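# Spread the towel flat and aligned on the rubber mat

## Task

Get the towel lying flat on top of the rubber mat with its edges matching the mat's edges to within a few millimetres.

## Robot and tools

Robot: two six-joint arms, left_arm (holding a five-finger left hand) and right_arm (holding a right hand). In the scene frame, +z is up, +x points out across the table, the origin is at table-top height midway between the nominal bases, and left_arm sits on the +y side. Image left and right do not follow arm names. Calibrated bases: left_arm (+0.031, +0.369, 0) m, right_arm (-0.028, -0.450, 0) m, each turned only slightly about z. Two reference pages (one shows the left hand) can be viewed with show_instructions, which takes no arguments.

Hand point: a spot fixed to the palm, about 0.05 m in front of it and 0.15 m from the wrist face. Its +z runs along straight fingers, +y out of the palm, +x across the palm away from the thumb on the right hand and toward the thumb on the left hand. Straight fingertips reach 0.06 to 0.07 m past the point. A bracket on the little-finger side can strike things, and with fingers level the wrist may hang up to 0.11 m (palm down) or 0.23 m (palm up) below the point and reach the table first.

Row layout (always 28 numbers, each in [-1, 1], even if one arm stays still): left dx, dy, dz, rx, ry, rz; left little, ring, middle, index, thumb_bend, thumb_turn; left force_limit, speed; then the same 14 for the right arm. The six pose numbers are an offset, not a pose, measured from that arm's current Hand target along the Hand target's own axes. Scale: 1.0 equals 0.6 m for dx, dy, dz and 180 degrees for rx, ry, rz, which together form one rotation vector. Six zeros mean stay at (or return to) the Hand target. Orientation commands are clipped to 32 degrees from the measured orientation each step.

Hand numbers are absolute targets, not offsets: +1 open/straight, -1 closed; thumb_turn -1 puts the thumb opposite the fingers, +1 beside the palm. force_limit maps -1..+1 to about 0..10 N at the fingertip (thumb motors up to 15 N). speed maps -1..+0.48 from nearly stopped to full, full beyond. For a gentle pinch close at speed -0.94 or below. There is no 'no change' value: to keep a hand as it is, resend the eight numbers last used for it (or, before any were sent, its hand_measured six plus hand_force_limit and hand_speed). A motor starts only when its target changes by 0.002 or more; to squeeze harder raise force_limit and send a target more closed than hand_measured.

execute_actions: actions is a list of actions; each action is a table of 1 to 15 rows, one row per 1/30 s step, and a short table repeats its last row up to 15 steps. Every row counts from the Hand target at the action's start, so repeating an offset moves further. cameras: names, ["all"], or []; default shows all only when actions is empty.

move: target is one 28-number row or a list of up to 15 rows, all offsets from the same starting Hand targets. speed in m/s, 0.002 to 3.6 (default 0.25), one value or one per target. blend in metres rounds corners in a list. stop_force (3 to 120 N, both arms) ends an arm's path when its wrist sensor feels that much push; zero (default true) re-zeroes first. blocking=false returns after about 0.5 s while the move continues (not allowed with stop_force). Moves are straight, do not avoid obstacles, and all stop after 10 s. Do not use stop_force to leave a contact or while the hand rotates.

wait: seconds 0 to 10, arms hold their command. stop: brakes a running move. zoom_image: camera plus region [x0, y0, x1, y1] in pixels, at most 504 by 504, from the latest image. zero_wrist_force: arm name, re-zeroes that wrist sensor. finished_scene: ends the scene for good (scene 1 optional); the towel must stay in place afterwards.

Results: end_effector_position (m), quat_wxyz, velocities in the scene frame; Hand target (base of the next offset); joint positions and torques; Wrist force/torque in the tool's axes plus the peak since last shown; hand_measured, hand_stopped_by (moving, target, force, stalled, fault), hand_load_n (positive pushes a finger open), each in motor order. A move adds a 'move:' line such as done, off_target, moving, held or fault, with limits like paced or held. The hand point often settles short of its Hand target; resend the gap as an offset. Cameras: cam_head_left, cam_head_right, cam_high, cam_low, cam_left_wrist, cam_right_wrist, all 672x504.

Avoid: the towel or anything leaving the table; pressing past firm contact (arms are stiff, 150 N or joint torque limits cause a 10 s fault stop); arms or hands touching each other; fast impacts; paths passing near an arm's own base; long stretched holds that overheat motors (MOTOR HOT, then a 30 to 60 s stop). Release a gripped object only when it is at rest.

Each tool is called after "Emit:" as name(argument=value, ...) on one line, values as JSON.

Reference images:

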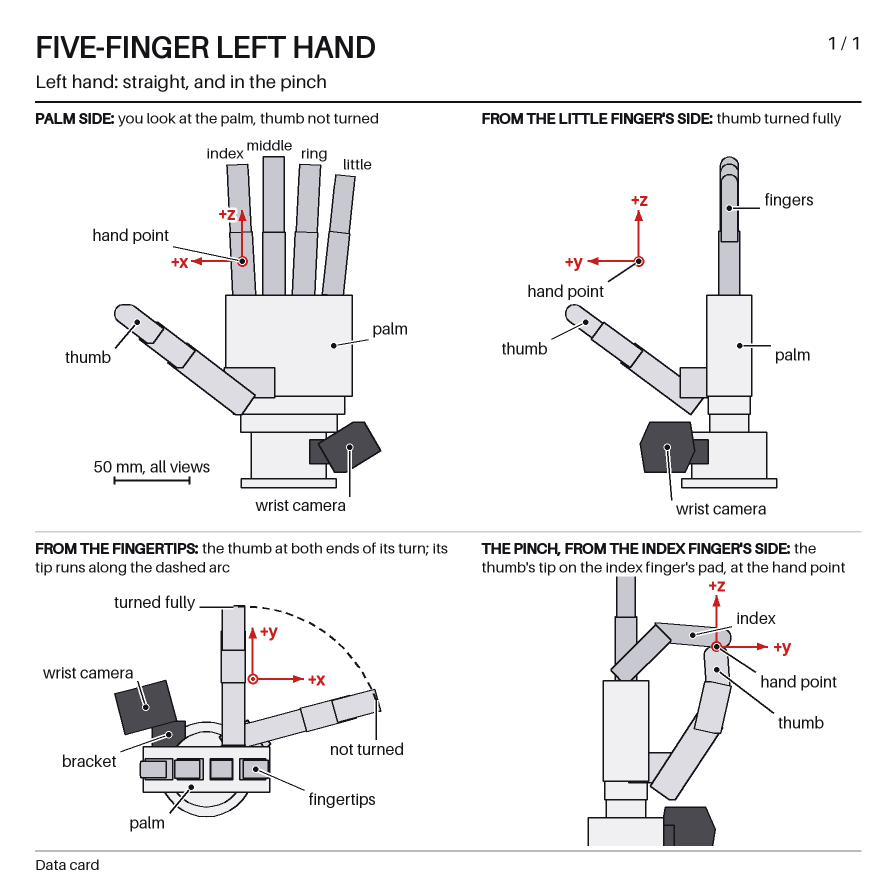

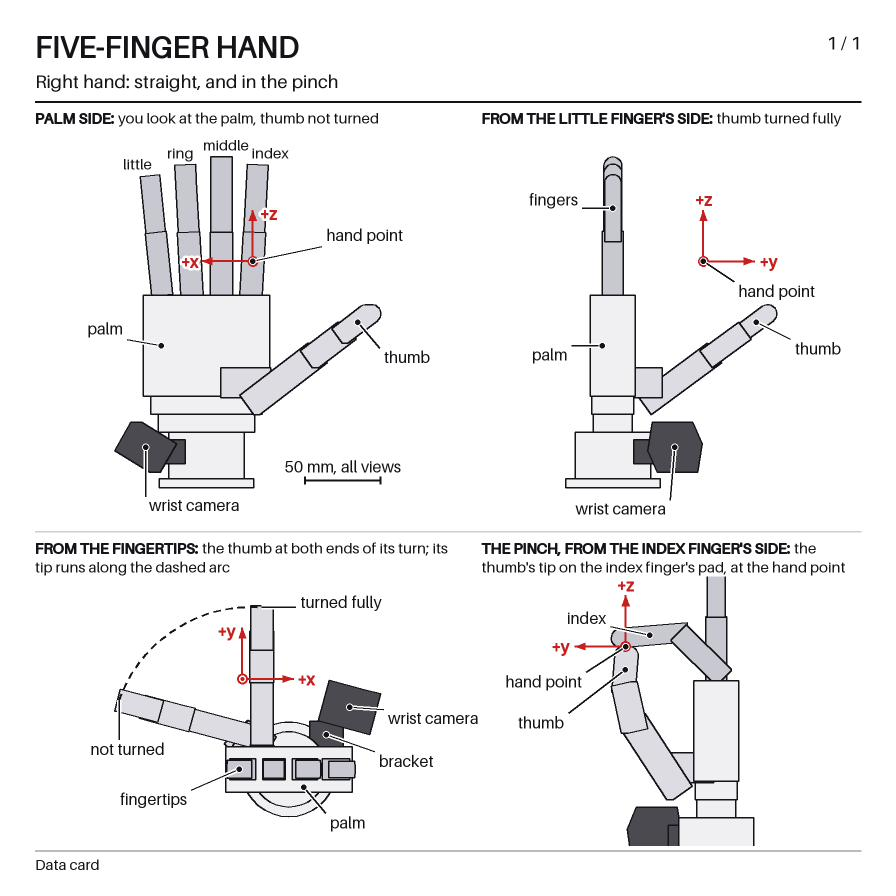

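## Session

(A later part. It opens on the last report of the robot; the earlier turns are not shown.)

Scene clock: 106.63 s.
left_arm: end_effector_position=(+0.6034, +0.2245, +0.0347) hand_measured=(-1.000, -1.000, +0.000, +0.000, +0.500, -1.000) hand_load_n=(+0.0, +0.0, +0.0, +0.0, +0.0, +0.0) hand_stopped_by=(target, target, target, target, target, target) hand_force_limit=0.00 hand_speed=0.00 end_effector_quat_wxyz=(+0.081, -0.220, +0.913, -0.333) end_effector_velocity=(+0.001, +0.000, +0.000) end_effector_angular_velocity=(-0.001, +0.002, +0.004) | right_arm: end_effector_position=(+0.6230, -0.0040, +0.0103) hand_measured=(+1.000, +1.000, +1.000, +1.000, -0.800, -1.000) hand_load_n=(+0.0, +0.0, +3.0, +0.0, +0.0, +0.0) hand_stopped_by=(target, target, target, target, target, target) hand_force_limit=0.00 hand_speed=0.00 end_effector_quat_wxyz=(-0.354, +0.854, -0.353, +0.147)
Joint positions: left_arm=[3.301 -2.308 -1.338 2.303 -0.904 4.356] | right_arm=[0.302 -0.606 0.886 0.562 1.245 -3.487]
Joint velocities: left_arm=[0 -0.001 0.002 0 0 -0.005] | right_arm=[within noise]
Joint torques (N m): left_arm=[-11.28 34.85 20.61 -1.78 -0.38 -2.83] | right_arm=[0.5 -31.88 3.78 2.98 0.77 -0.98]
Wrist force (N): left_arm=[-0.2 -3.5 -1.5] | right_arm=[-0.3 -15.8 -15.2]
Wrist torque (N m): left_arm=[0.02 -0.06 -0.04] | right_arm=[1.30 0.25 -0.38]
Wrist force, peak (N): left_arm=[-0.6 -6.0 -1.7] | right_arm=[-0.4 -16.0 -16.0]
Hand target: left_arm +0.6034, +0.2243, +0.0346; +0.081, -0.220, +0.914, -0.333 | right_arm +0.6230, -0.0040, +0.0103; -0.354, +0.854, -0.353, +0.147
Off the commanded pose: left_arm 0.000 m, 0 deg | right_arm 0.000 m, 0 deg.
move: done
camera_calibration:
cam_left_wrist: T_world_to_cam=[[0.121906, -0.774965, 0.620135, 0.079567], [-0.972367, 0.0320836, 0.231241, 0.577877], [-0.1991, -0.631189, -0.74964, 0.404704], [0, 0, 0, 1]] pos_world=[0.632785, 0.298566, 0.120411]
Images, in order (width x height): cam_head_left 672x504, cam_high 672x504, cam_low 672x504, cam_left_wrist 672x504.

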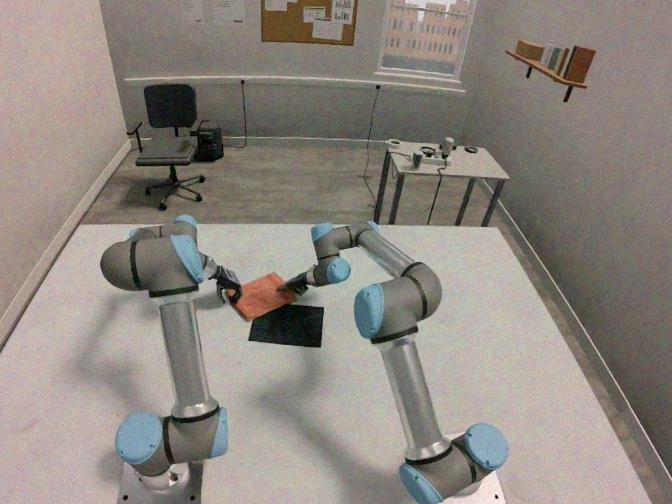

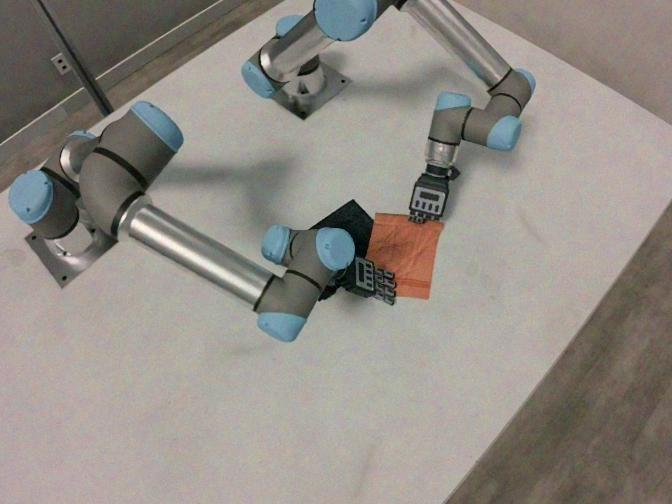

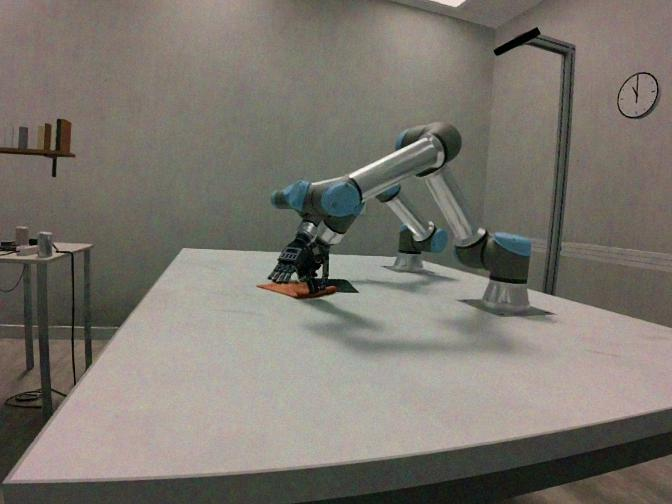

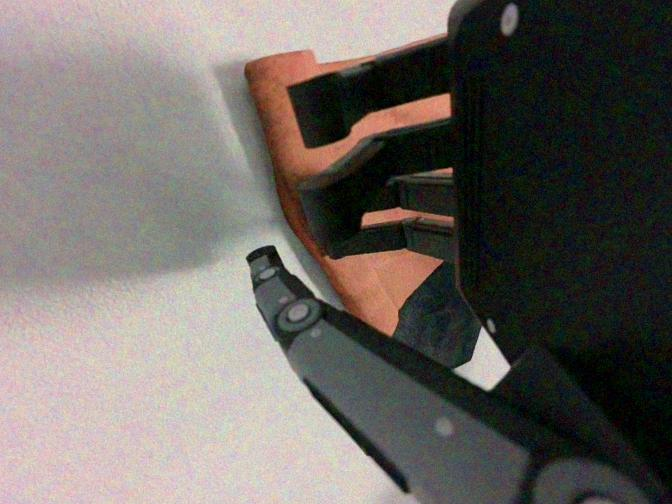

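Emit:
move(target=[0, 0.0510, -0.0429, 0, 0, 0, -1, -1, 0, 0, 0.5, -1, 0, 0, 0, 0, 0, 0, 0, 0, 1, 1, 1, 1, -0.8, -1, 0, 0], speed=0.04, cameras=["cam_left_wrist", "cam_low", "cam_head_left", "cam_high"])

Emit:
zoom_image(camera="cam_low", region=[240, 230, 370, 305])

Emit:
zoom_image(camera="cam_high", region=[360, 190, 470, 310])

Scene clock: 109.23 s.
left_arm: end_effector_position=(+0.5852, +0.2601, +0.0347) hand_measured=(-1.000, -1.000, +0.000, +0.000, +0.500, -1.000) hand_load_n=(+0.0, +0.0, +0.0, +0.0, +0.0, +0.0) hand_stopped_by=(target, target, target, target, target, target) hand_force_limit=0.00 hand_speed=0.00 end_effector_quat_wxyz=(+0.081, -0.220, +0.913, -0.333) end_effector_velocity=(+0.000, -0.003, +0.000) end_effector_angular_velocity=(-0.002, +0.002, +0.000) | right_arm: end_effector_position=(+0.6230, -0.0040, +0.0103) hand_measured=(+1.000, +1.000, +1.000, +1.000, -0.800, -1.000) hand_load_n=(+0.0, +0.0, +2.5, +0.0, +0.0, +0.0) hand_stopped_by=(target, target, target, target, target, target) hand_force_limit=0.00 hand_speed=0.00 end_effector_quat_wxyz=(-0.354, +0.854, -0.353, +0.147)
Joint positions: left_arm=[3.376 -2.277 -1.412 2.287 -0.889 4.449] | right_arm=[0.302 -0.606 0.886 0.562 1.245 -3.487]
Joint velocities: left_arm=[-0.005 -0.001 0.002 0.001 0 -0.007] | right_arm=[within noise]
Joint torques (N m): left_arm=[-13.74 35.77 20.92 -1.53 0.82 -2.83] | right_arm=[3.25 -31.92 3.76 3.13 0.65 -0.84]
Wrist force (N): left_arm=[-0.3 -0.3 -0.2] | right_arm=[-0.1 -15.8 -15.3]
Wrist torque (N m): left_arm=[0.02 -0.05 -0.06] | right_arm=[1.30 0.30 -0.36]
Wrist force, peak (N): left_arm=[-0.2 -5.5 -1.8] | right_arm=[-0.5 -16.1 -15.9]
Hand target: left_arm +0.5852, +0.2599, +0.0346; +0.081, -0.220, +0.914, -0.333 | right_arm +0.6230, -0.0040, +0.0103; -0.354, +0.854, -0.353, +0.147
Off the commanded pose: left_arm 0.000 m, 0 deg | right_arm 0.000 m, 0 deg.
move: done
camera_calibration:
cam_left_wrist: T_world_to_cam=[[0.121976, -0.774968, 0.620118, 0.109334], [-0.972359, 0.0320266, 0.231286, 0.559046], [-0.199099, -0.631188, -0.74964, 0.42355], [0, 0, 0, 1]] pos_world=[0.614585, 0.334166, 0.120411]
Images, in order (width x height): cam_head_left 672x504, cam_high 672x504, cam_low 672x504, cam_left_wrist 672x504.

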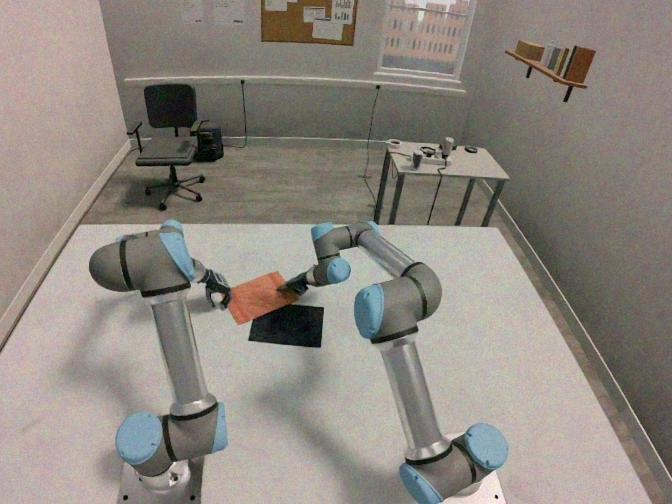

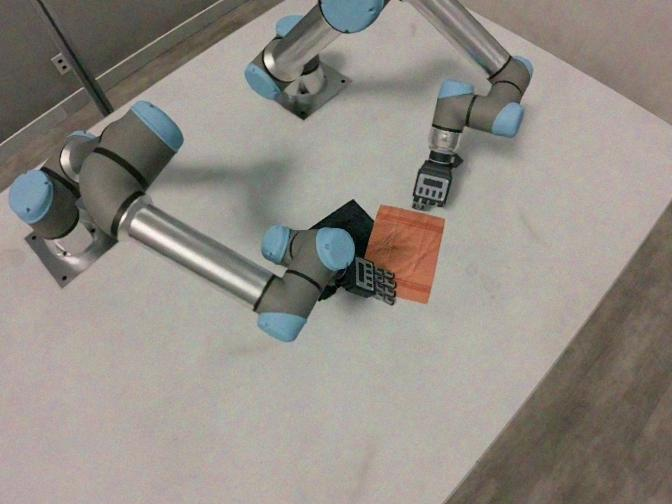

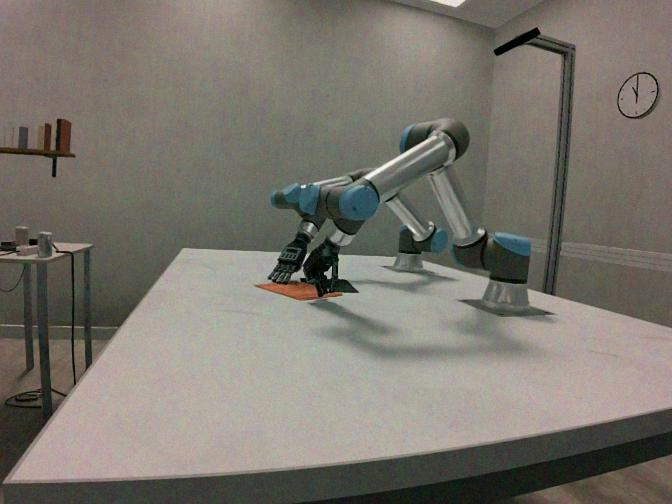

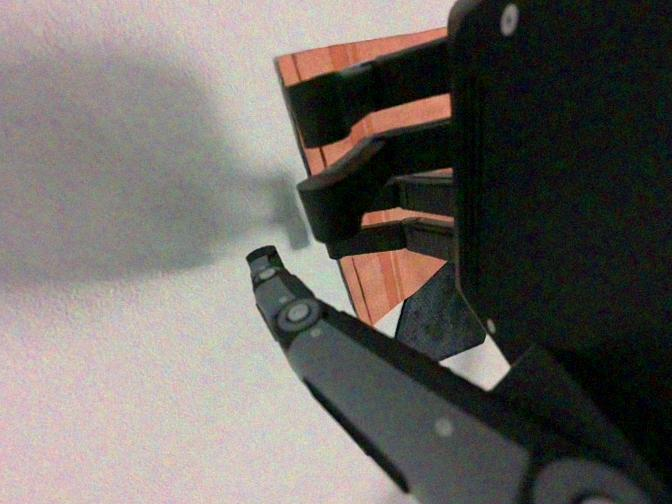

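Scaled by 3.877 from the camera's 672x504 image, which has a finer 960x720 frame.

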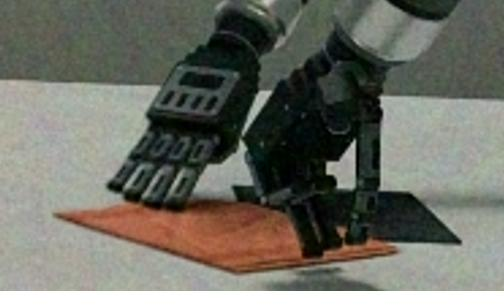

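Scaled by 4.200 from the camera's 672x504 image, which has a finer 960x720 frame.

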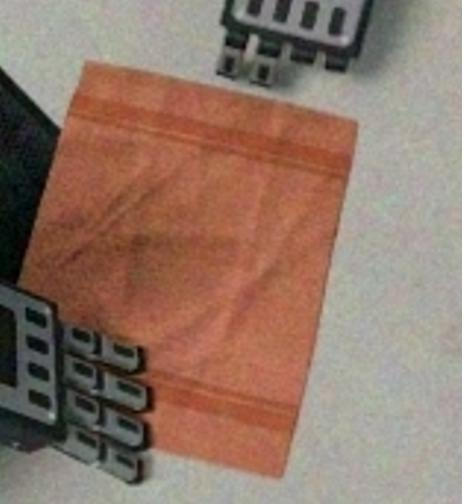

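Emit:
move(target=[0, -0.107, -0.128, 0, 0, 0, -1, -1, 0, 0, 0.5, -1, 0, 0, 0, -0.118, -0.118, 0, 0, 0, 1, 1, 1, 1, -0.8, -1, 0, 0], speed=0.1, cameras=[])

Emit:
move(target=[0, 0.128, -0.107, 0, 0, 0, -1, -1, 0, 0, 0.5, -1, 0, 0, 0, 0, -0.35, 0, 0, 0, 1, 1, 1, 1, -0.8, -1, 0, 0], speed=0.3, cameras=["all"])

Scene clock: 111.63 s.
left_arm: end_effector_position=(+0.5850, +0.2601, +0.1347) hand_measured=(-1.000, -1.000, +0.000, +0.000, +0.500, -1.000) hand_load_n=(+0.0, +0.0, +0.0, -0.5, +0.0, +0.0) hand_stopped_by=(target, target, target, target, target, target) hand_force_limit=0.00 hand_speed=0.00 end_effector_quat_wxyz=(+0.081, -0.220, +0.914, -0.333) | right_arm: end_effector_position=(+0.6230, -0.0040, +0.1105) hand_measured=(+1.000, +1.000, +1.000, +1.000, -0.800, -1.000) hand_load_n=(+0.0, +0.0, +0.0, +0.0, +0.0, +0.0) hand_stopped_by=(target, target, target, target, target, target) hand_force_limit=0.00 hand_speed=0.00 end_effector_quat_wxyz=(-0.354, +0.854, -0.353, +0.147)
Joint positions: left_arm=[3.376 -2.173 -1.309 2.08 -0.889 4.449] | right_arm=[0.302 -0.663 0.734 0.771 1.245 -3.487]
Joint torques (N m): left_arm=[13.72 35.02 12.65 -2.05 1.74 2.26] | right_arm=[9.66 -49.13 -6.31 0.7 1.28 -1.47]
Wrist force (N): left_arm=[-0.6 0.2 -0.3] | right_arm=[0.5 -0.7 -0.6]
Wrist torque (N m): left_arm=[0.10 -0.05 -0.13] | right_arm=[-0.12 -0.05 0.00]
Wrist force, peak (N): left_arm=[-0.6 -1.1 -1.3] | right_arm=[0.0 -15.9 -15.9]
Hand target: left_arm +0.5850, +0.2601, +0.1347; +0.081, -0.220, +0.914, -0.333 | right_arm +0.6230, -0.0040, +0.1104; -0.354, +0.854, -0.353, +0.147
Off the commanded pose: left_arm 0.000 m, 0 deg | right_arm 0.000 m, 0 deg.
move: done
No camera images: "cameras" was empty.

Scene clock: 112.83 s.
left_arm: end_effector_position=(+0.5395, +0.3493, +0.1345) hand_measured=(-1.000, -1.000, +0.000, +0.000, +0.500, -1.000) hand_load_n=(+0.0, +0.0, +0.0, +0.0, +0.0, +0.5) hand_stopped_by=(target, target, target, target, target, target) hand_force_limit=0.00 hand_speed=0.00 end_effector_quat_wxyz=(+0.081, -0.220, +0.914, -0.333) | right_arm: end_effector_position=(+0.5180, -0.1091, +0.2587) hand_measured=(+1.000, +1.000, +1.000, +1.000, -0.800, -1.000) hand_load_n=(+0.0, +0.0, +0.0, +0.0, +0.0, +0.0) hand_stopped_by=(target, target, target, target, target, target) hand_force_limit=0.00 hand_speed=0.00 end_effector_quat_wxyz=(-0.354, +0.854, -0.353, +0.147)
Joint positions: left_arm=[3.578 -2.109 -1.46 2 -0.872 4.711] | right_arm=[0.171 -1.105 1.106 0.879 1.16 -3.593]
Joint torques (N m): left_arm=[-5.78 30.63 18.3 -1.33 1.9 -0.96] | right_arm=[6.37 -53.03 -30.19 1.43 0.97 0.44]
Wrist force (N): left_arm=[-0.9 -0.7 -1.0] | right_arm=[-0.4 -0.4 -1.1]
Wrist torque (N m): left_arm=[0.04 -0.01 -0.04] | right_arm=[-0.07 0.12 -0.21]
Wrist force, peak (N): left_arm=[-0.9 0.7 -1.2] | right_arm=[-0.1 -0.7 -3.1]
Hand target: left_arm +0.5395, +0.3493, +0.1344; +0.081, -0.220, +0.914, -0.333 | right_arm +0.5180, -0.1091, +0.2588; -0.354, +0.854, -0.353, +0.147
Off the commanded pose: left_arm 0.000 m, 0 deg | right_arm 0.000 m, 0 deg.
move: done
camera_calibration:
cam_left_wrist: T_world_to_cam=[[0.122052, -0.774971, 0.620099, 0.12211], [-0.972349, 0.0319656, 0.231334, 0.488679], [-0.199099, -0.631188, -0.749641, 0.545567], [0, 0, 0, 1]] pos_world=[0.568885, 0.423366, 0.220211]
cam_right_wrist: T_world_to_cam=[[-0.323025, -0.629568, -0.706611, 0.293945], [-0.946134, 0.197447, 0.256603, 0.446184], [-0.0220309, 0.751438, -0.659436, 0.377761], [0, 0, 0, 1]] pos_world=[0.525424, -0.186903, 0.342322]

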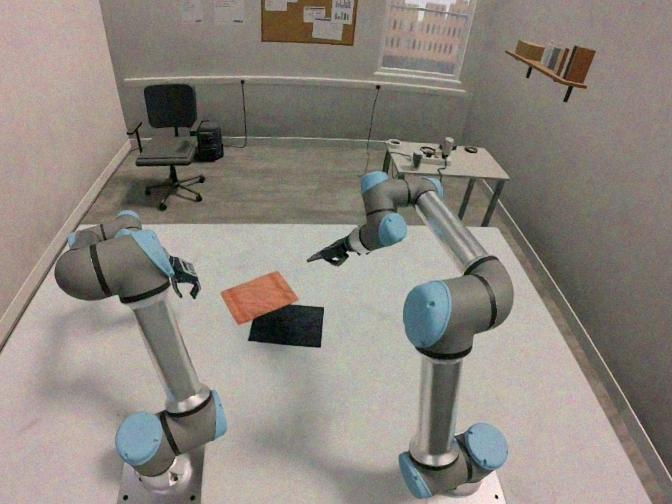

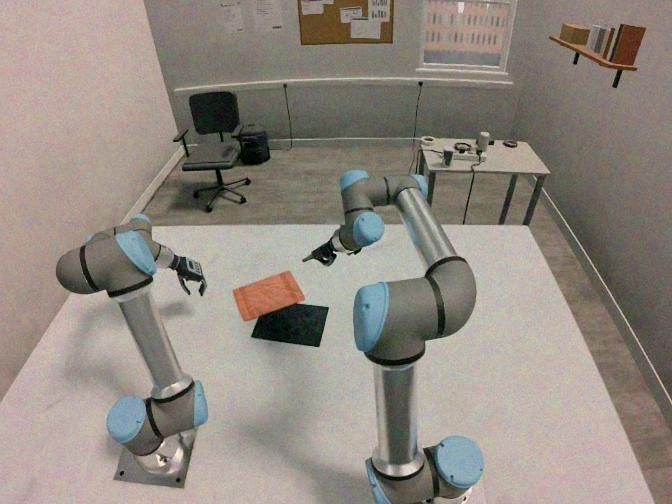

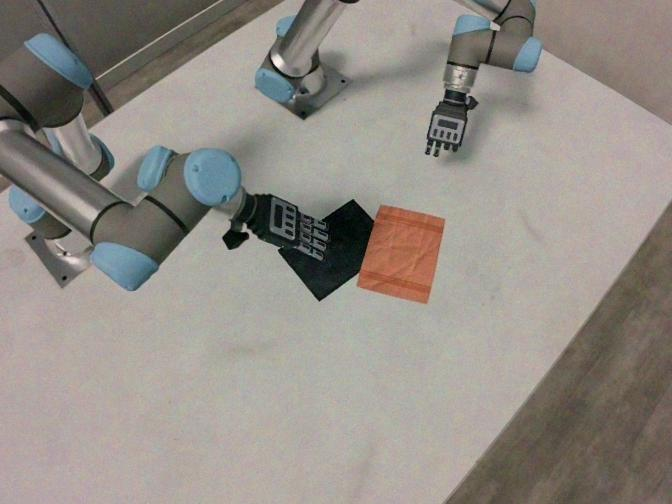

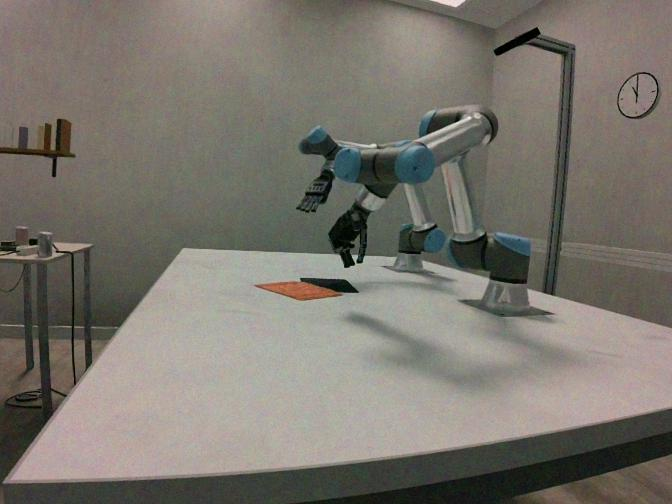

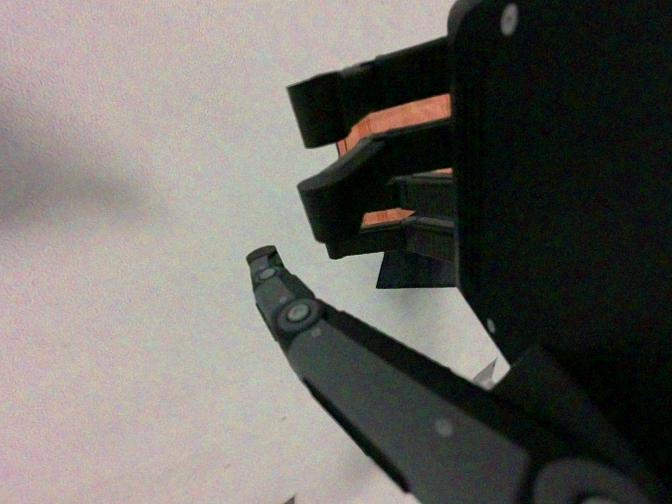

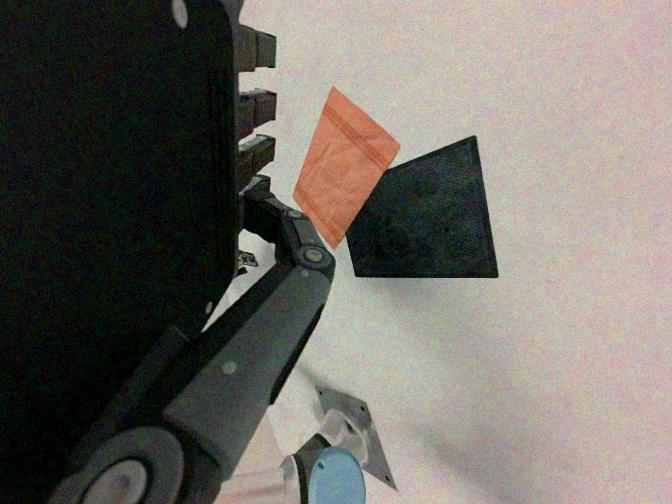

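Emit:
zoom_image(camera="cam_high", region=[300, 185, 460, 315])

Emit:
zoom_image(camera="cam_head_left", region=[210, 260, 335, 355])

Emit:
zoom_image(camera="cam_head_right", region=[220, 260, 345, 355])

Emit:
zoom_image(camera="cam_low", region=[240, 250, 370, 305])

Emit:
zoom_image(camera="cam_right_wrist", region=[280, 70, 510, 290])

Scaled by 3.150 from the camera's 672x504 image, which has a finer 960x720 frame.

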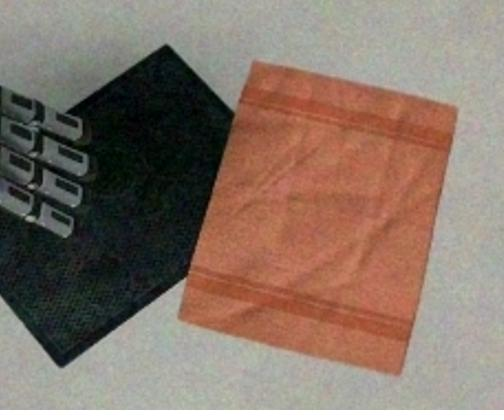

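Scaled by 4.032 from the camera's 672x504 image, which has a finer 960x720 frame.

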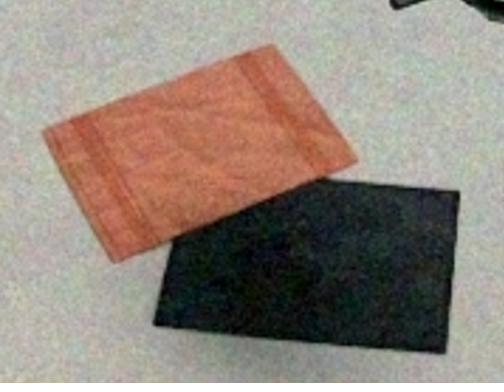

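Scaled by 4.032 from the camera's 672x504 image, which has a finer 960x720 frame.

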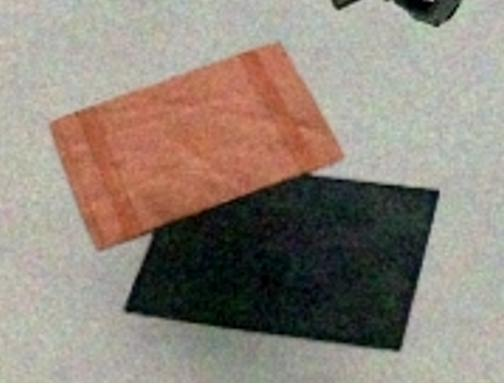

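Scaled by 3.877 from the camera's 672x504 image, which has a finer 960x720 frame.

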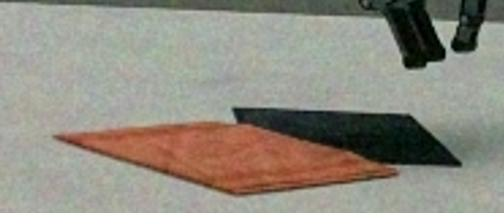

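Scaled by 2.191 from the camera's 672x504 image, which has a finer 960x720 frame.

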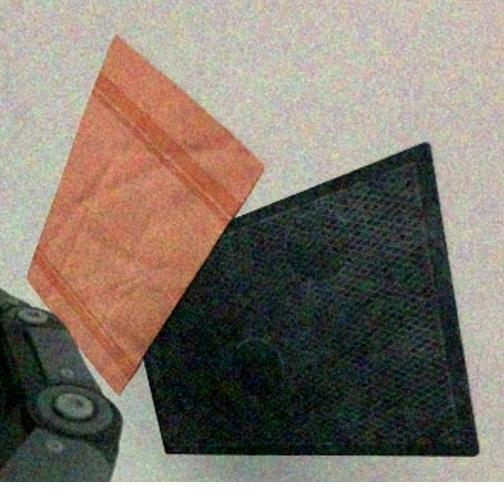

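Emit:
move(target=[0, 0.1286, 0.1532, 0, 0, 0, -1, -1, 0, 0, 0.5, -1, 0, 0, 0, 0, 0, 0, 0, 0, 1, 1, 1, 1, -0.8, -1, 0, 0], speed=0.04, stop_force=3, cameras=["cam_left_wrist"])

Scene clock: 128.43 s.
left_arm: end_effector_position=(+0.5396, +0.3492, +0.0258) hand_measured=(-1.000, -1.000, +0.000, +0.000, +0.500, -1.000) hand_load_n=(+0.0, +0.0, -1.0, +0.0, +0.0, +0.0) hand_stopped_by=(target, target, target, target, target, target) hand_force_limit=0.00 hand_speed=0.00 end_effector_quat_wxyz=(+0.080, -0.220, +0.914, -0.333) | right_arm: end_effector_position=(+0.5180, -0.1091, +0.2588) hand_measured=(+1.000, +1.000, +1.000, +1.000, -0.800, -1.000) hand_load_n=(-0.5, +0.0, +0.0, +0.0, +0.0, +0.0) hand_stopped_by=(target, target, target, target, target, target) hand_force_limit=0.00 hand_speed=0.00 end_effector_quat_wxyz=(-0.354, +0.854, -0.353, +0.147)
Joint positions: left_arm=[3.578 -2.241 -1.557 2.229 -0.872 4.711] | right_arm=[0.171 -1.105 1.106 0.879 1.16 -3.593]
Joint torques (N m): left_arm=[11.29 32.47 17.68 -1.33 2.02 -1.15] | right_arm=[10.27 -51.72 -31.64 1.97 -1.03 -1.25]
Wrist force (N): left_arm=[-2.6 -3.5 -3.6] | right_arm=[-0.3 -0.6 -0.8]
Wrist torque (N m): left_arm=[0.12 -0.01 -0.02] | right_arm=[-0.12 0.08 -0.21]
Wrist force, peak (N): left_arm=[-3.1 -39.6 -22.8] | right_arm=[-0.4 -0.6 -1.1]
Hand target: left_arm +0.5396, +0.3493, +0.0258; +0.080, -0.220, +0.914, -0.333 (not the last commanded pose) | right_arm +0.5180, -0.1091, +0.2588; -0.354, +0.854, -0.353, +0.147
Off the commanded pose: left_arm 0.011 m, 0 deg | right_arm 0.000 m, 0 deg.
move: contact (left_arm)
camera_calibration:
cam_left_wrist: T_world_to_cam=[[0.121941, -0.775032, 0.620045, 0.18952], [-0.972321, 0.0321639, 0.231424, 0.513817], [-0.199304, -0.631103, -0.749658, 0.464121], [0, 0, 0, 1]] pos_world=[0.568986, 0.423266, 0.111512]
Images, in order (width x height): cam_left_wrist 672x504.

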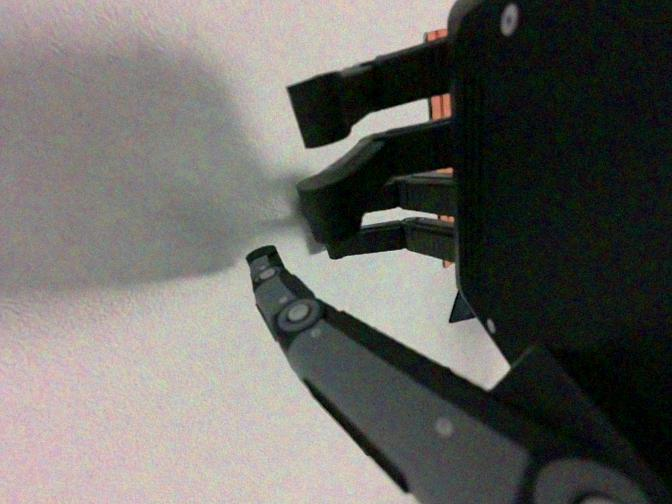

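Emit:
move(target=[[0, -0.0536, -0.0638, 0, 0, 0, -1, -1, 0, 0, 0.5, -1, 0, 0, 0, 0, 0, 0, 0, 0, 1, 1, 1, 1, -0.8, -1, 0, 0],[0.3197, -0.3552, 0.1892, 0, 0, 0, -1, -1, 0, 0, 0.5, -1, 0, 0, 0, 0, 0, 0, 0, 0, 1, 1, 1, 1, -0.8, -1, 0, 0]], speed=0.25, blend=0.02, cameras=[])

Emit:
move(target=[0, 0.0536, 0.0638, 0, 0, 0, -1, -1, 0, 0, 0.5, -1, 0, 0, 0, 0, 0, 0, 0, 0, 1, 1, 1, 1, -0.8, -1, 0, 0], speed=0.02, stop_force=3, cameras=["cam_left_wrist", "cam_high"])

Scene clock: 131.83 s.
left_arm: end_effector_position=(+0.4761, +0.0518, +0.0758) hand_measured=(-1.000, -1.000, +0.000, +0.000, +0.500, -1.000) hand_load_n=(+0.0, +0.0, +0.0, +0.0, +0.0, +0.0) hand_stopped_by=(target, target, target, target, target, target) hand_force_limit=0.00 hand_speed=0.00 end_effector_quat_wxyz=(+0.080, -0.220, +0.914, -0.333) | right_arm: end_effector_position=(+0.5180, -0.1091, +0.2588) hand_measured=(+1.000, +1.000, +1.000, +1.000, -0.800, -1.000) hand_load_n=(+0.0, +0.0, +0.0, +0.0, +0.0, +0.0) hand_stopped_by=(target, target, target, target, target, target) hand_force_limit=0.00 hand_speed=0.00 end_effector_quat_wxyz=(-0.354, +0.854, -0.353, +0.147)
Joint positions: left_arm=[2.952 -2.043 -1.607 2.538 -1.023 3.954] | right_arm=[0.171 -1.105 1.106 0.879 1.16 -3.593]
Joint torques (N m): left_arm=[-9.27 45.22 11.86 -1.55 1.02 -2.24] | right_arm=[9.5 -51.63 -31.56 2.03 -1.14 -1.15]
Wrist force (N): left_arm=[-1.3 -0.1 -0.3] | right_arm=[-0.1 -0.4 -0.9]
Wrist torque (N m): left_arm=[0.05 0.11 -0.12] | right_arm=[-0.09 0.06 -0.20]
Wrist force, peak (N): left_arm=[-2.8 -4.0 -3.4] | right_arm=[-0.2 -0.7 -1.1]
Hand target: left_arm +0.4761, +0.0517, +0.0759; +0.080, -0.220, +0.914, -0.333 | right_arm +0.5180, -0.1091, +0.2588; -0.354, +0.854, -0.353, +0.147
Off the commanded pose: left_arm 0.000 m, 0 deg | right_arm 0.000 m, 0 deg.
move: done
No camera images: "cameras" was empty.

Scene clock: 135.27 s.
left_arm: end_effector_position=(+0.4761, +0.0517, +0.0286) hand_measured=(-1.000, -1.000, +0.000, +0.000, +0.500, -1.000) hand_load_n=(+0.0, +0.0, -0.5, +0.0, +0.0, +0.0) hand_stopped_by=(target, target, target, target, target, target) hand_force_limit=0.00 hand_speed=0.00 end_effector_quat_wxyz=(+0.080, -0.220, +0.914, -0.333) | right_arm: end_effector_position=(+0.5180, -0.1091, +0.2588) hand_measured=(+1.000, +1.000, +1.000, +1.000, -0.800, -1.000) hand_load_n=(+0.0, +0.0, +0.0, +0.0, +0.0, +0.0) hand_stopped_by=(target, target, target, target, target, target) hand_force_limit=0.00 hand_speed=0.00 end_effector_quat_wxyz=(-0.354, +0.854, -0.353, +0.147)
Joint positions: left_arm=[2.951 -2.102 -1.653 2.644 -1.024 3.954] | right_arm=[0.171 -1.105 1.106 0.879 1.16 -3.593]
Joint torques (N m): left_arm=[-8.43 45.5 19.27 -0.69 -0.4 -0.69] | right_arm=[9.88 -51.16 -31.86 1.72 -1.2 -1.32]
Wrist force (N): left_arm=[-1.5 -2.8 -2.0] | right_arm=[-0.1 -0.4 -0.9]
Wrist torque (N m): left_arm=[0.08 0.00 -0.06] | right_arm=[-0.09 0.06 -0.20]
Wrist force, peak (N): left_arm=[-0.6 -15.1 -8.9] | right_arm=[-0.6 -0.7 -1.0]
Hand target: left_arm +0.4761, +0.0517, +0.0286; +0.080, -0.220, +0.914, -0.333 (not the last commanded pose) | right_arm +0.5180, -0.1091, +0.2588; -0.354, +0.854, -0.353, +0.147
Off the commanded pose: left_arm 0.003 m, 0 deg | right_arm 0.000 m, 0 deg.
move: contact (left_arm)
camera_calibration:
cam_left_wrist: T_world_to_cam=[[0.122092, -0.774988, 0.62007, -0.0352039], [-0.972305, 0.0320519, 0.231507, 0.461065], [-0.19929, -0.631163, -0.749611, 0.265901], [0, 0, 0, 1]] pos_world=[0.505585, 0.125766, 0.114411]
Images, in order (width x height): cam_high 672x504, cam_left_wrist 672x504.

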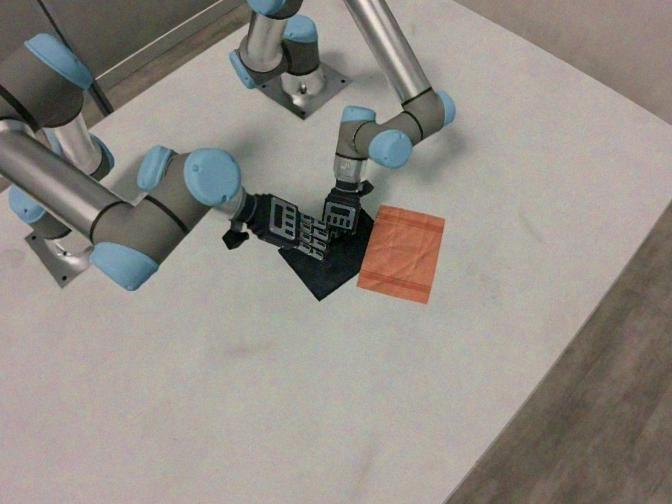

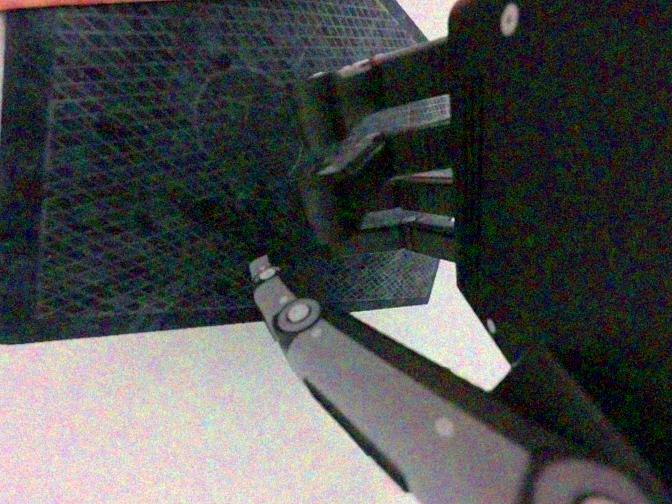

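Emit:
move(target=[[0, -0.0536, -0.0638, 0, 0, 0, -1, -1, 0, 0, 0.5, -1, 0, 0, -0.0071, 0.0228, 0.1248, 0, 0, 0, 1, 1, 1, 1, -0.8, -1, 0, 0],[-0.2802, 0.073, -0.1373, 0, 0, 0, -1, -1, 0, 0, 0.5, -1, 0, 0, -0.0237, 0.076, 0.4161, 0, 0, 0, 1, 1, 1, 1, -0.8, -1, 0, 0]], speed=0.2, blend=0.02, cameras=["cam_left_wrist", "cam_high", "cam_right_wrist", "cam_low"])

Scene clock: 138.70 s.
left_arm: end_effector_position=(+0.5865, +0.2051, +0.0636) hand_measured=(-1.000, -1.000, +0.000, +0.000, +0.500, -1.000) hand_load_n=(+0.5, +0.0, +0.0, +0.0, +0.0, +0.0) hand_stopped_by=(target, target, target, target, target, target) hand_force_limit=0.00 hand_speed=0.00 end_effector_quat_wxyz=(+0.080, -0.220, +0.914, -0.333) | right_arm: end_effector_position=(+0.6099, +0.0031, +0.0502) hand_measured=(+1.000, +1.000, +1.000, +1.000, -0.800, -1.000) hand_load_n=(+0.0, +0.0, +0.0, +0.0, +0.0, +0.0) hand_stopped_by=(target, target, target, target, target, target) hand_force_limit=0.00 hand_speed=0.00 end_effector_quat_wxyz=(-0.354, +0.854, -0.353, +0.147)
Joint positions: left_arm=[3.271 -2.238 -1.374 2.292 -0.911 4.318] | right_arm=[0.319 -0.66 0.884 0.615 1.257 -3.473]
Joint torques (N m): left_arm=[-1.92 44.48 18.72 -2.01 -0.65 -1.15] | right_arm=[-9.89 -52.99 -9.13 -0.21 -1.51 -1.32]
Wrist force (N): left_arm=[-1.7 0.3 0.0] | right_arm=[0.4 -0.8 -0.7]
Wrist torque (N m): left_arm=[0.11 0.15 -0.12] | right_arm=[-0.12 -0.03 -0.03]
Wrist force, peak (N): left_arm=[-1.2 -3.0 -2.5] | right_arm=[-0.5 -1.0 -2.6]
Hand target: left_arm +0.5865, +0.2052, +0.0637; +0.080, -0.220, +0.914, -0.333 | right_arm +0.6100, +0.0030, +0.0501; -0.354, +0.854, -0.353, +0.147
Off the commanded pose: left_arm 0.000 m, 0 deg | right_arm 0.000 m, 0 deg.
move: done
camera_calibration:
cam_left_wrist: T_world_to_cam=[[0.122105, -0.774949, 0.620116, 0.0485621], [-0.9723, 0.0320664, 0.231526, 0.555278], [-0.199306, -0.631209, -0.749568, 0.411019], [0, 0, 0, 1]] pos_world=[0.615885, 0.279266, 0.149411]
cam_right_wrist: T_world_to_cam=[[-0.322735, -0.62963, -0.706688, 0.246776], [-0.946233, 0.197253, 0.256387, 0.56455], [-0.0220325, 0.751437, -0.659437, 0.158124], [0, 0, 0, 1]] pos_world=[0.617323, -0.0748023, 0.133923]
Images, in order (width x height): cam_high 672x504, cam_low 672x504, cam_left_wrist 672x504, cam_right_wrist 672x504.

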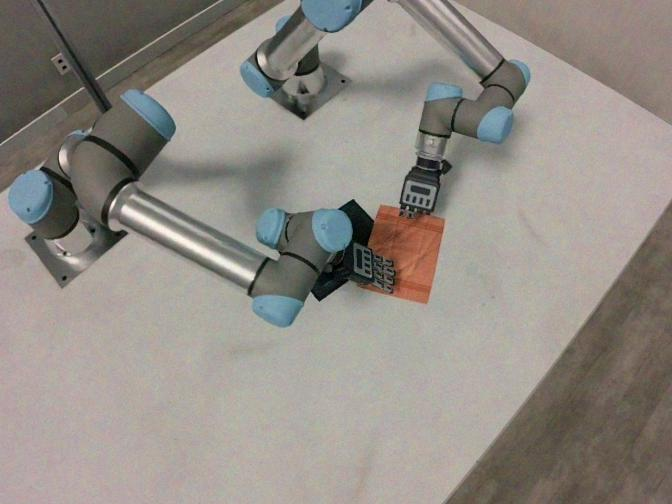

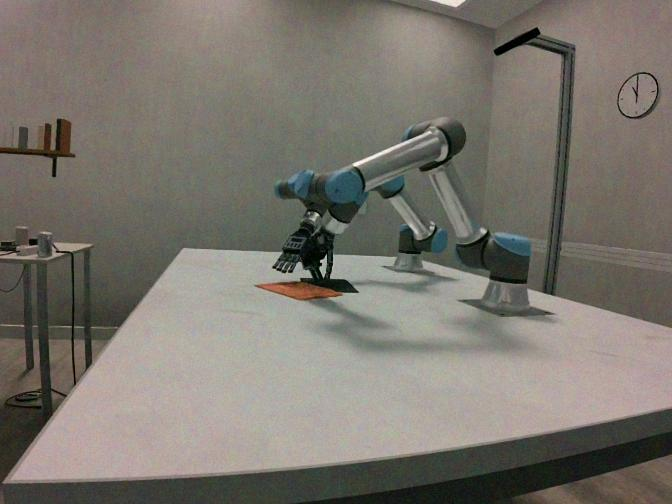

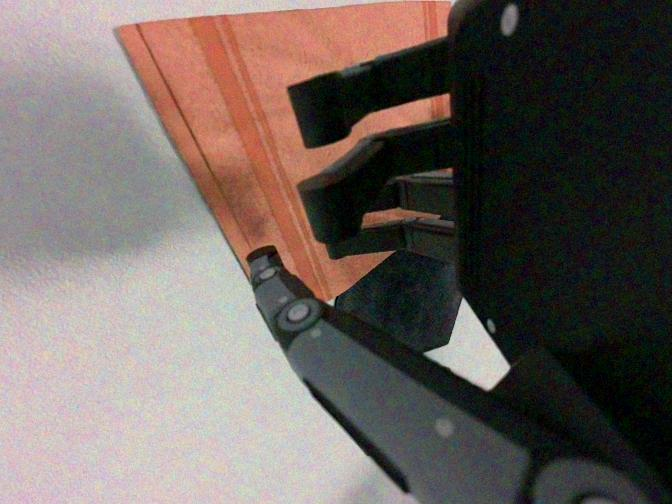

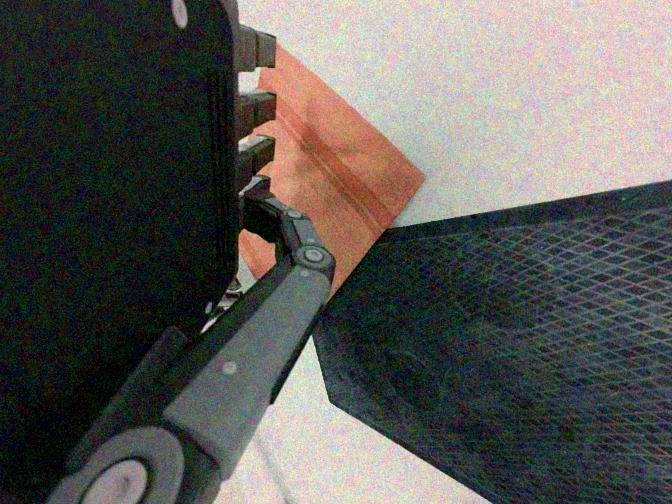

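Emit:
zoom_image(camera="cam_left_wrist", region=[100, 0, 340, 240])

Emit:
zoom_image(camera="cam_right_wrist", region=[240, 20, 480, 260])

Scaled by 2.100 from the camera's 672x504 image, which has a finer 960x720 frame.

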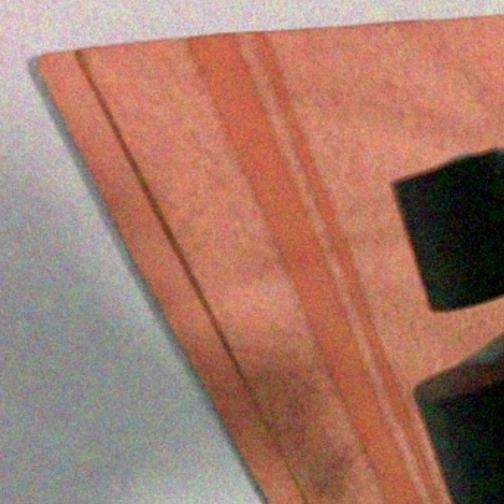

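Scaled by 2.100 from the camera's 672x504 image, which has a finer 960x720 frame.

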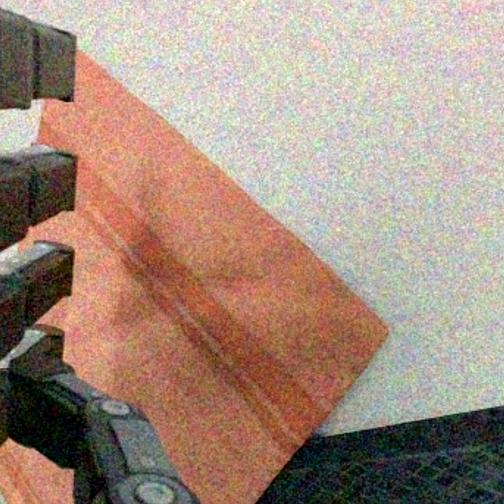

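Emit:
move(target=[0, 0.0536, 0.0638, 0, 0, 0, -1, -1, 0, 0, 0.5, -1, 0, 0, 0, 0.0589, 0.0589, 0, 0, 0, 1, 1, 1, 1, -0.8, -1, 0, 0], speed=0.02, stop_force=4, cameras=["cam_left_wrist", "cam_high", "cam_right_wrist", "cam_low"])

Emit:
zoom_image(camera="cam_high", region=[320, 180, 460, 320])

Emit:
zoom_image(camera="cam_low", region=[240, 230, 370, 305])

Scene clock: 152.30 s.
left_arm: end_effector_position=(+0.5865, +0.2052, +0.0298) hand_measured=(-1.000, -1.000, +0.000, +0.000, +0.500, -1.000) hand_load_n=(+0.0, +0.0, -1.0, +0.0, +0.0, +0.0) hand_stopped_by=(target, target, target, target, target, target) hand_force_limit=0.00 hand_speed=0.00 end_effector_quat_wxyz=(+0.080, -0.220, +0.914, -0.333) | right_arm: end_effector_position=(+0.6100, +0.0030, +0.0120) hand_measured=(+1.000, +1.000, +1.000, +1.000, -0.800, -1.000) hand_load_n=(+0.0, +0.0, +0.5, +0.0, +0.5, +0.0) hand_stopped_by=(target, target, target, target, target, target) hand_force_limit=0.00 hand_speed=0.00 end_effector_quat_wxyz=(-0.354, +0.854, -0.353, +0.147)
Joint positions: left_arm=[3.271 -2.277 -1.403 2.36 -0.911 4.318] | right_arm=[0.319 -0.631 0.929 0.54 1.257 -3.473]
Joint torques (N m): left_arm=[10.17 52.35 20.32 -0.91 -0.66 1.6] | right_arm=[-8.19 -64.33 -28.63 0.55 1.36 -1.46]
Wrist force (N): left_arm=[-1.2 -2.7 -2.7] | right_arm=[0.5 -3.9 -4.2]
Wrist torque (N m): left_arm=[0.07 0.04 -0.02] | right_arm=[0.21 0.04 -0.08]
Wrist force, peak (N): left_arm=[-1.6 -6.4 -5.5] | right_arm=[0.4 -7.5 -7.5]
Hand target: left_arm +0.5865, +0.2052, +0.0298; +0.080, -0.220, +0.914, -0.333 (not the last commanded pose) | right_arm +0.6100, +0.0030, +0.0120; -0.354, +0.854, -0.353, +0.147 (not the last commanded pose)
Off the commanded pose: left_arm 0.016 m, 0 deg | right_arm 0.012 m, 0 deg.
move: contact (left_arm, right_arm)
camera_calibration:
cam_left_wrist: T_world_to_cam=[[0.121941, -0.775032, 0.620045, 0.069704], [-0.972321, 0.0321639, 0.231424, 0.563222], [-0.199304, -0.631103, -0.749658, 0.385608], [0, 0, 0, 1]] pos_world=[0.615986, 0.279266, 0.115512]
cam_right_wrist: T_world_to_cam=[[-0.322831, -0.629609, -0.706663, 0.2198], [-0.9462, 0.197318, 0.256459, 0.574443], [-0.022032, 0.751437, -0.659437, 0.13287], [0, 0, 0, 1]] pos_world=[0.617423, -0.0748027, 0.0956229]
Images, in order (width x height): cam_high 672x504, cam_low 672x504, cam_left_wrist 672x504, cam_right_wrist 672x504.

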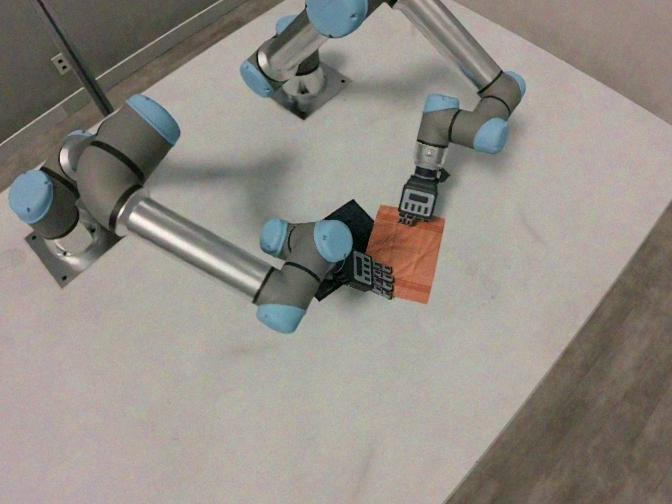

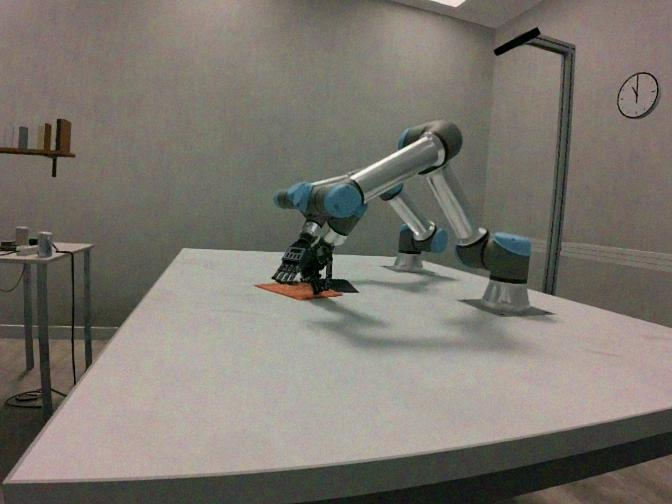

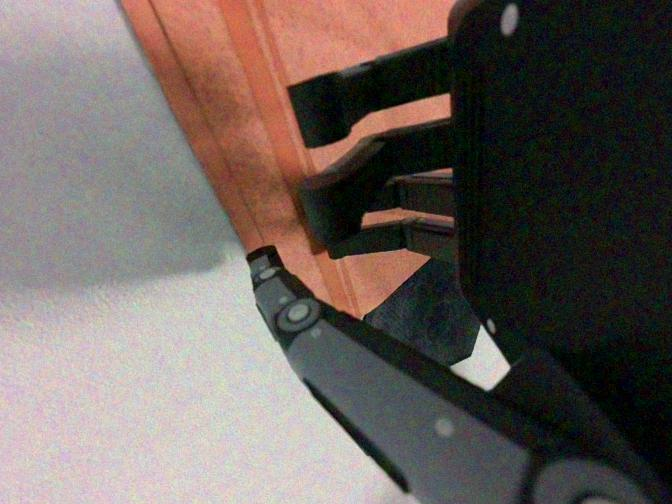

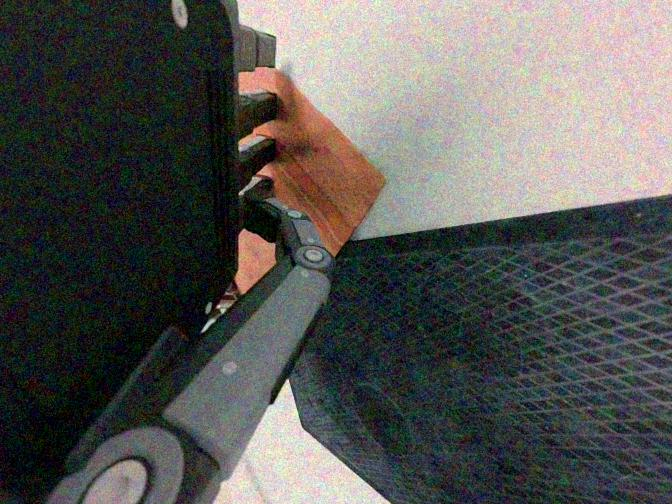

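Scaled by 3.600 from the camera's 672x504 image, which has a finer 960x720 frame.

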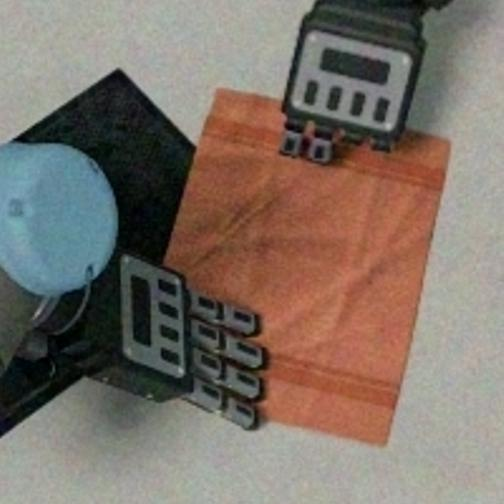

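Scaled by 3.877 from the camera's 672x504 image, which has a finer 960x720 frame.

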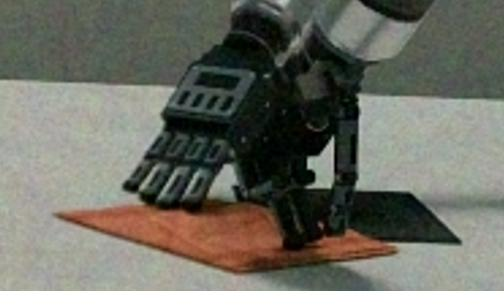

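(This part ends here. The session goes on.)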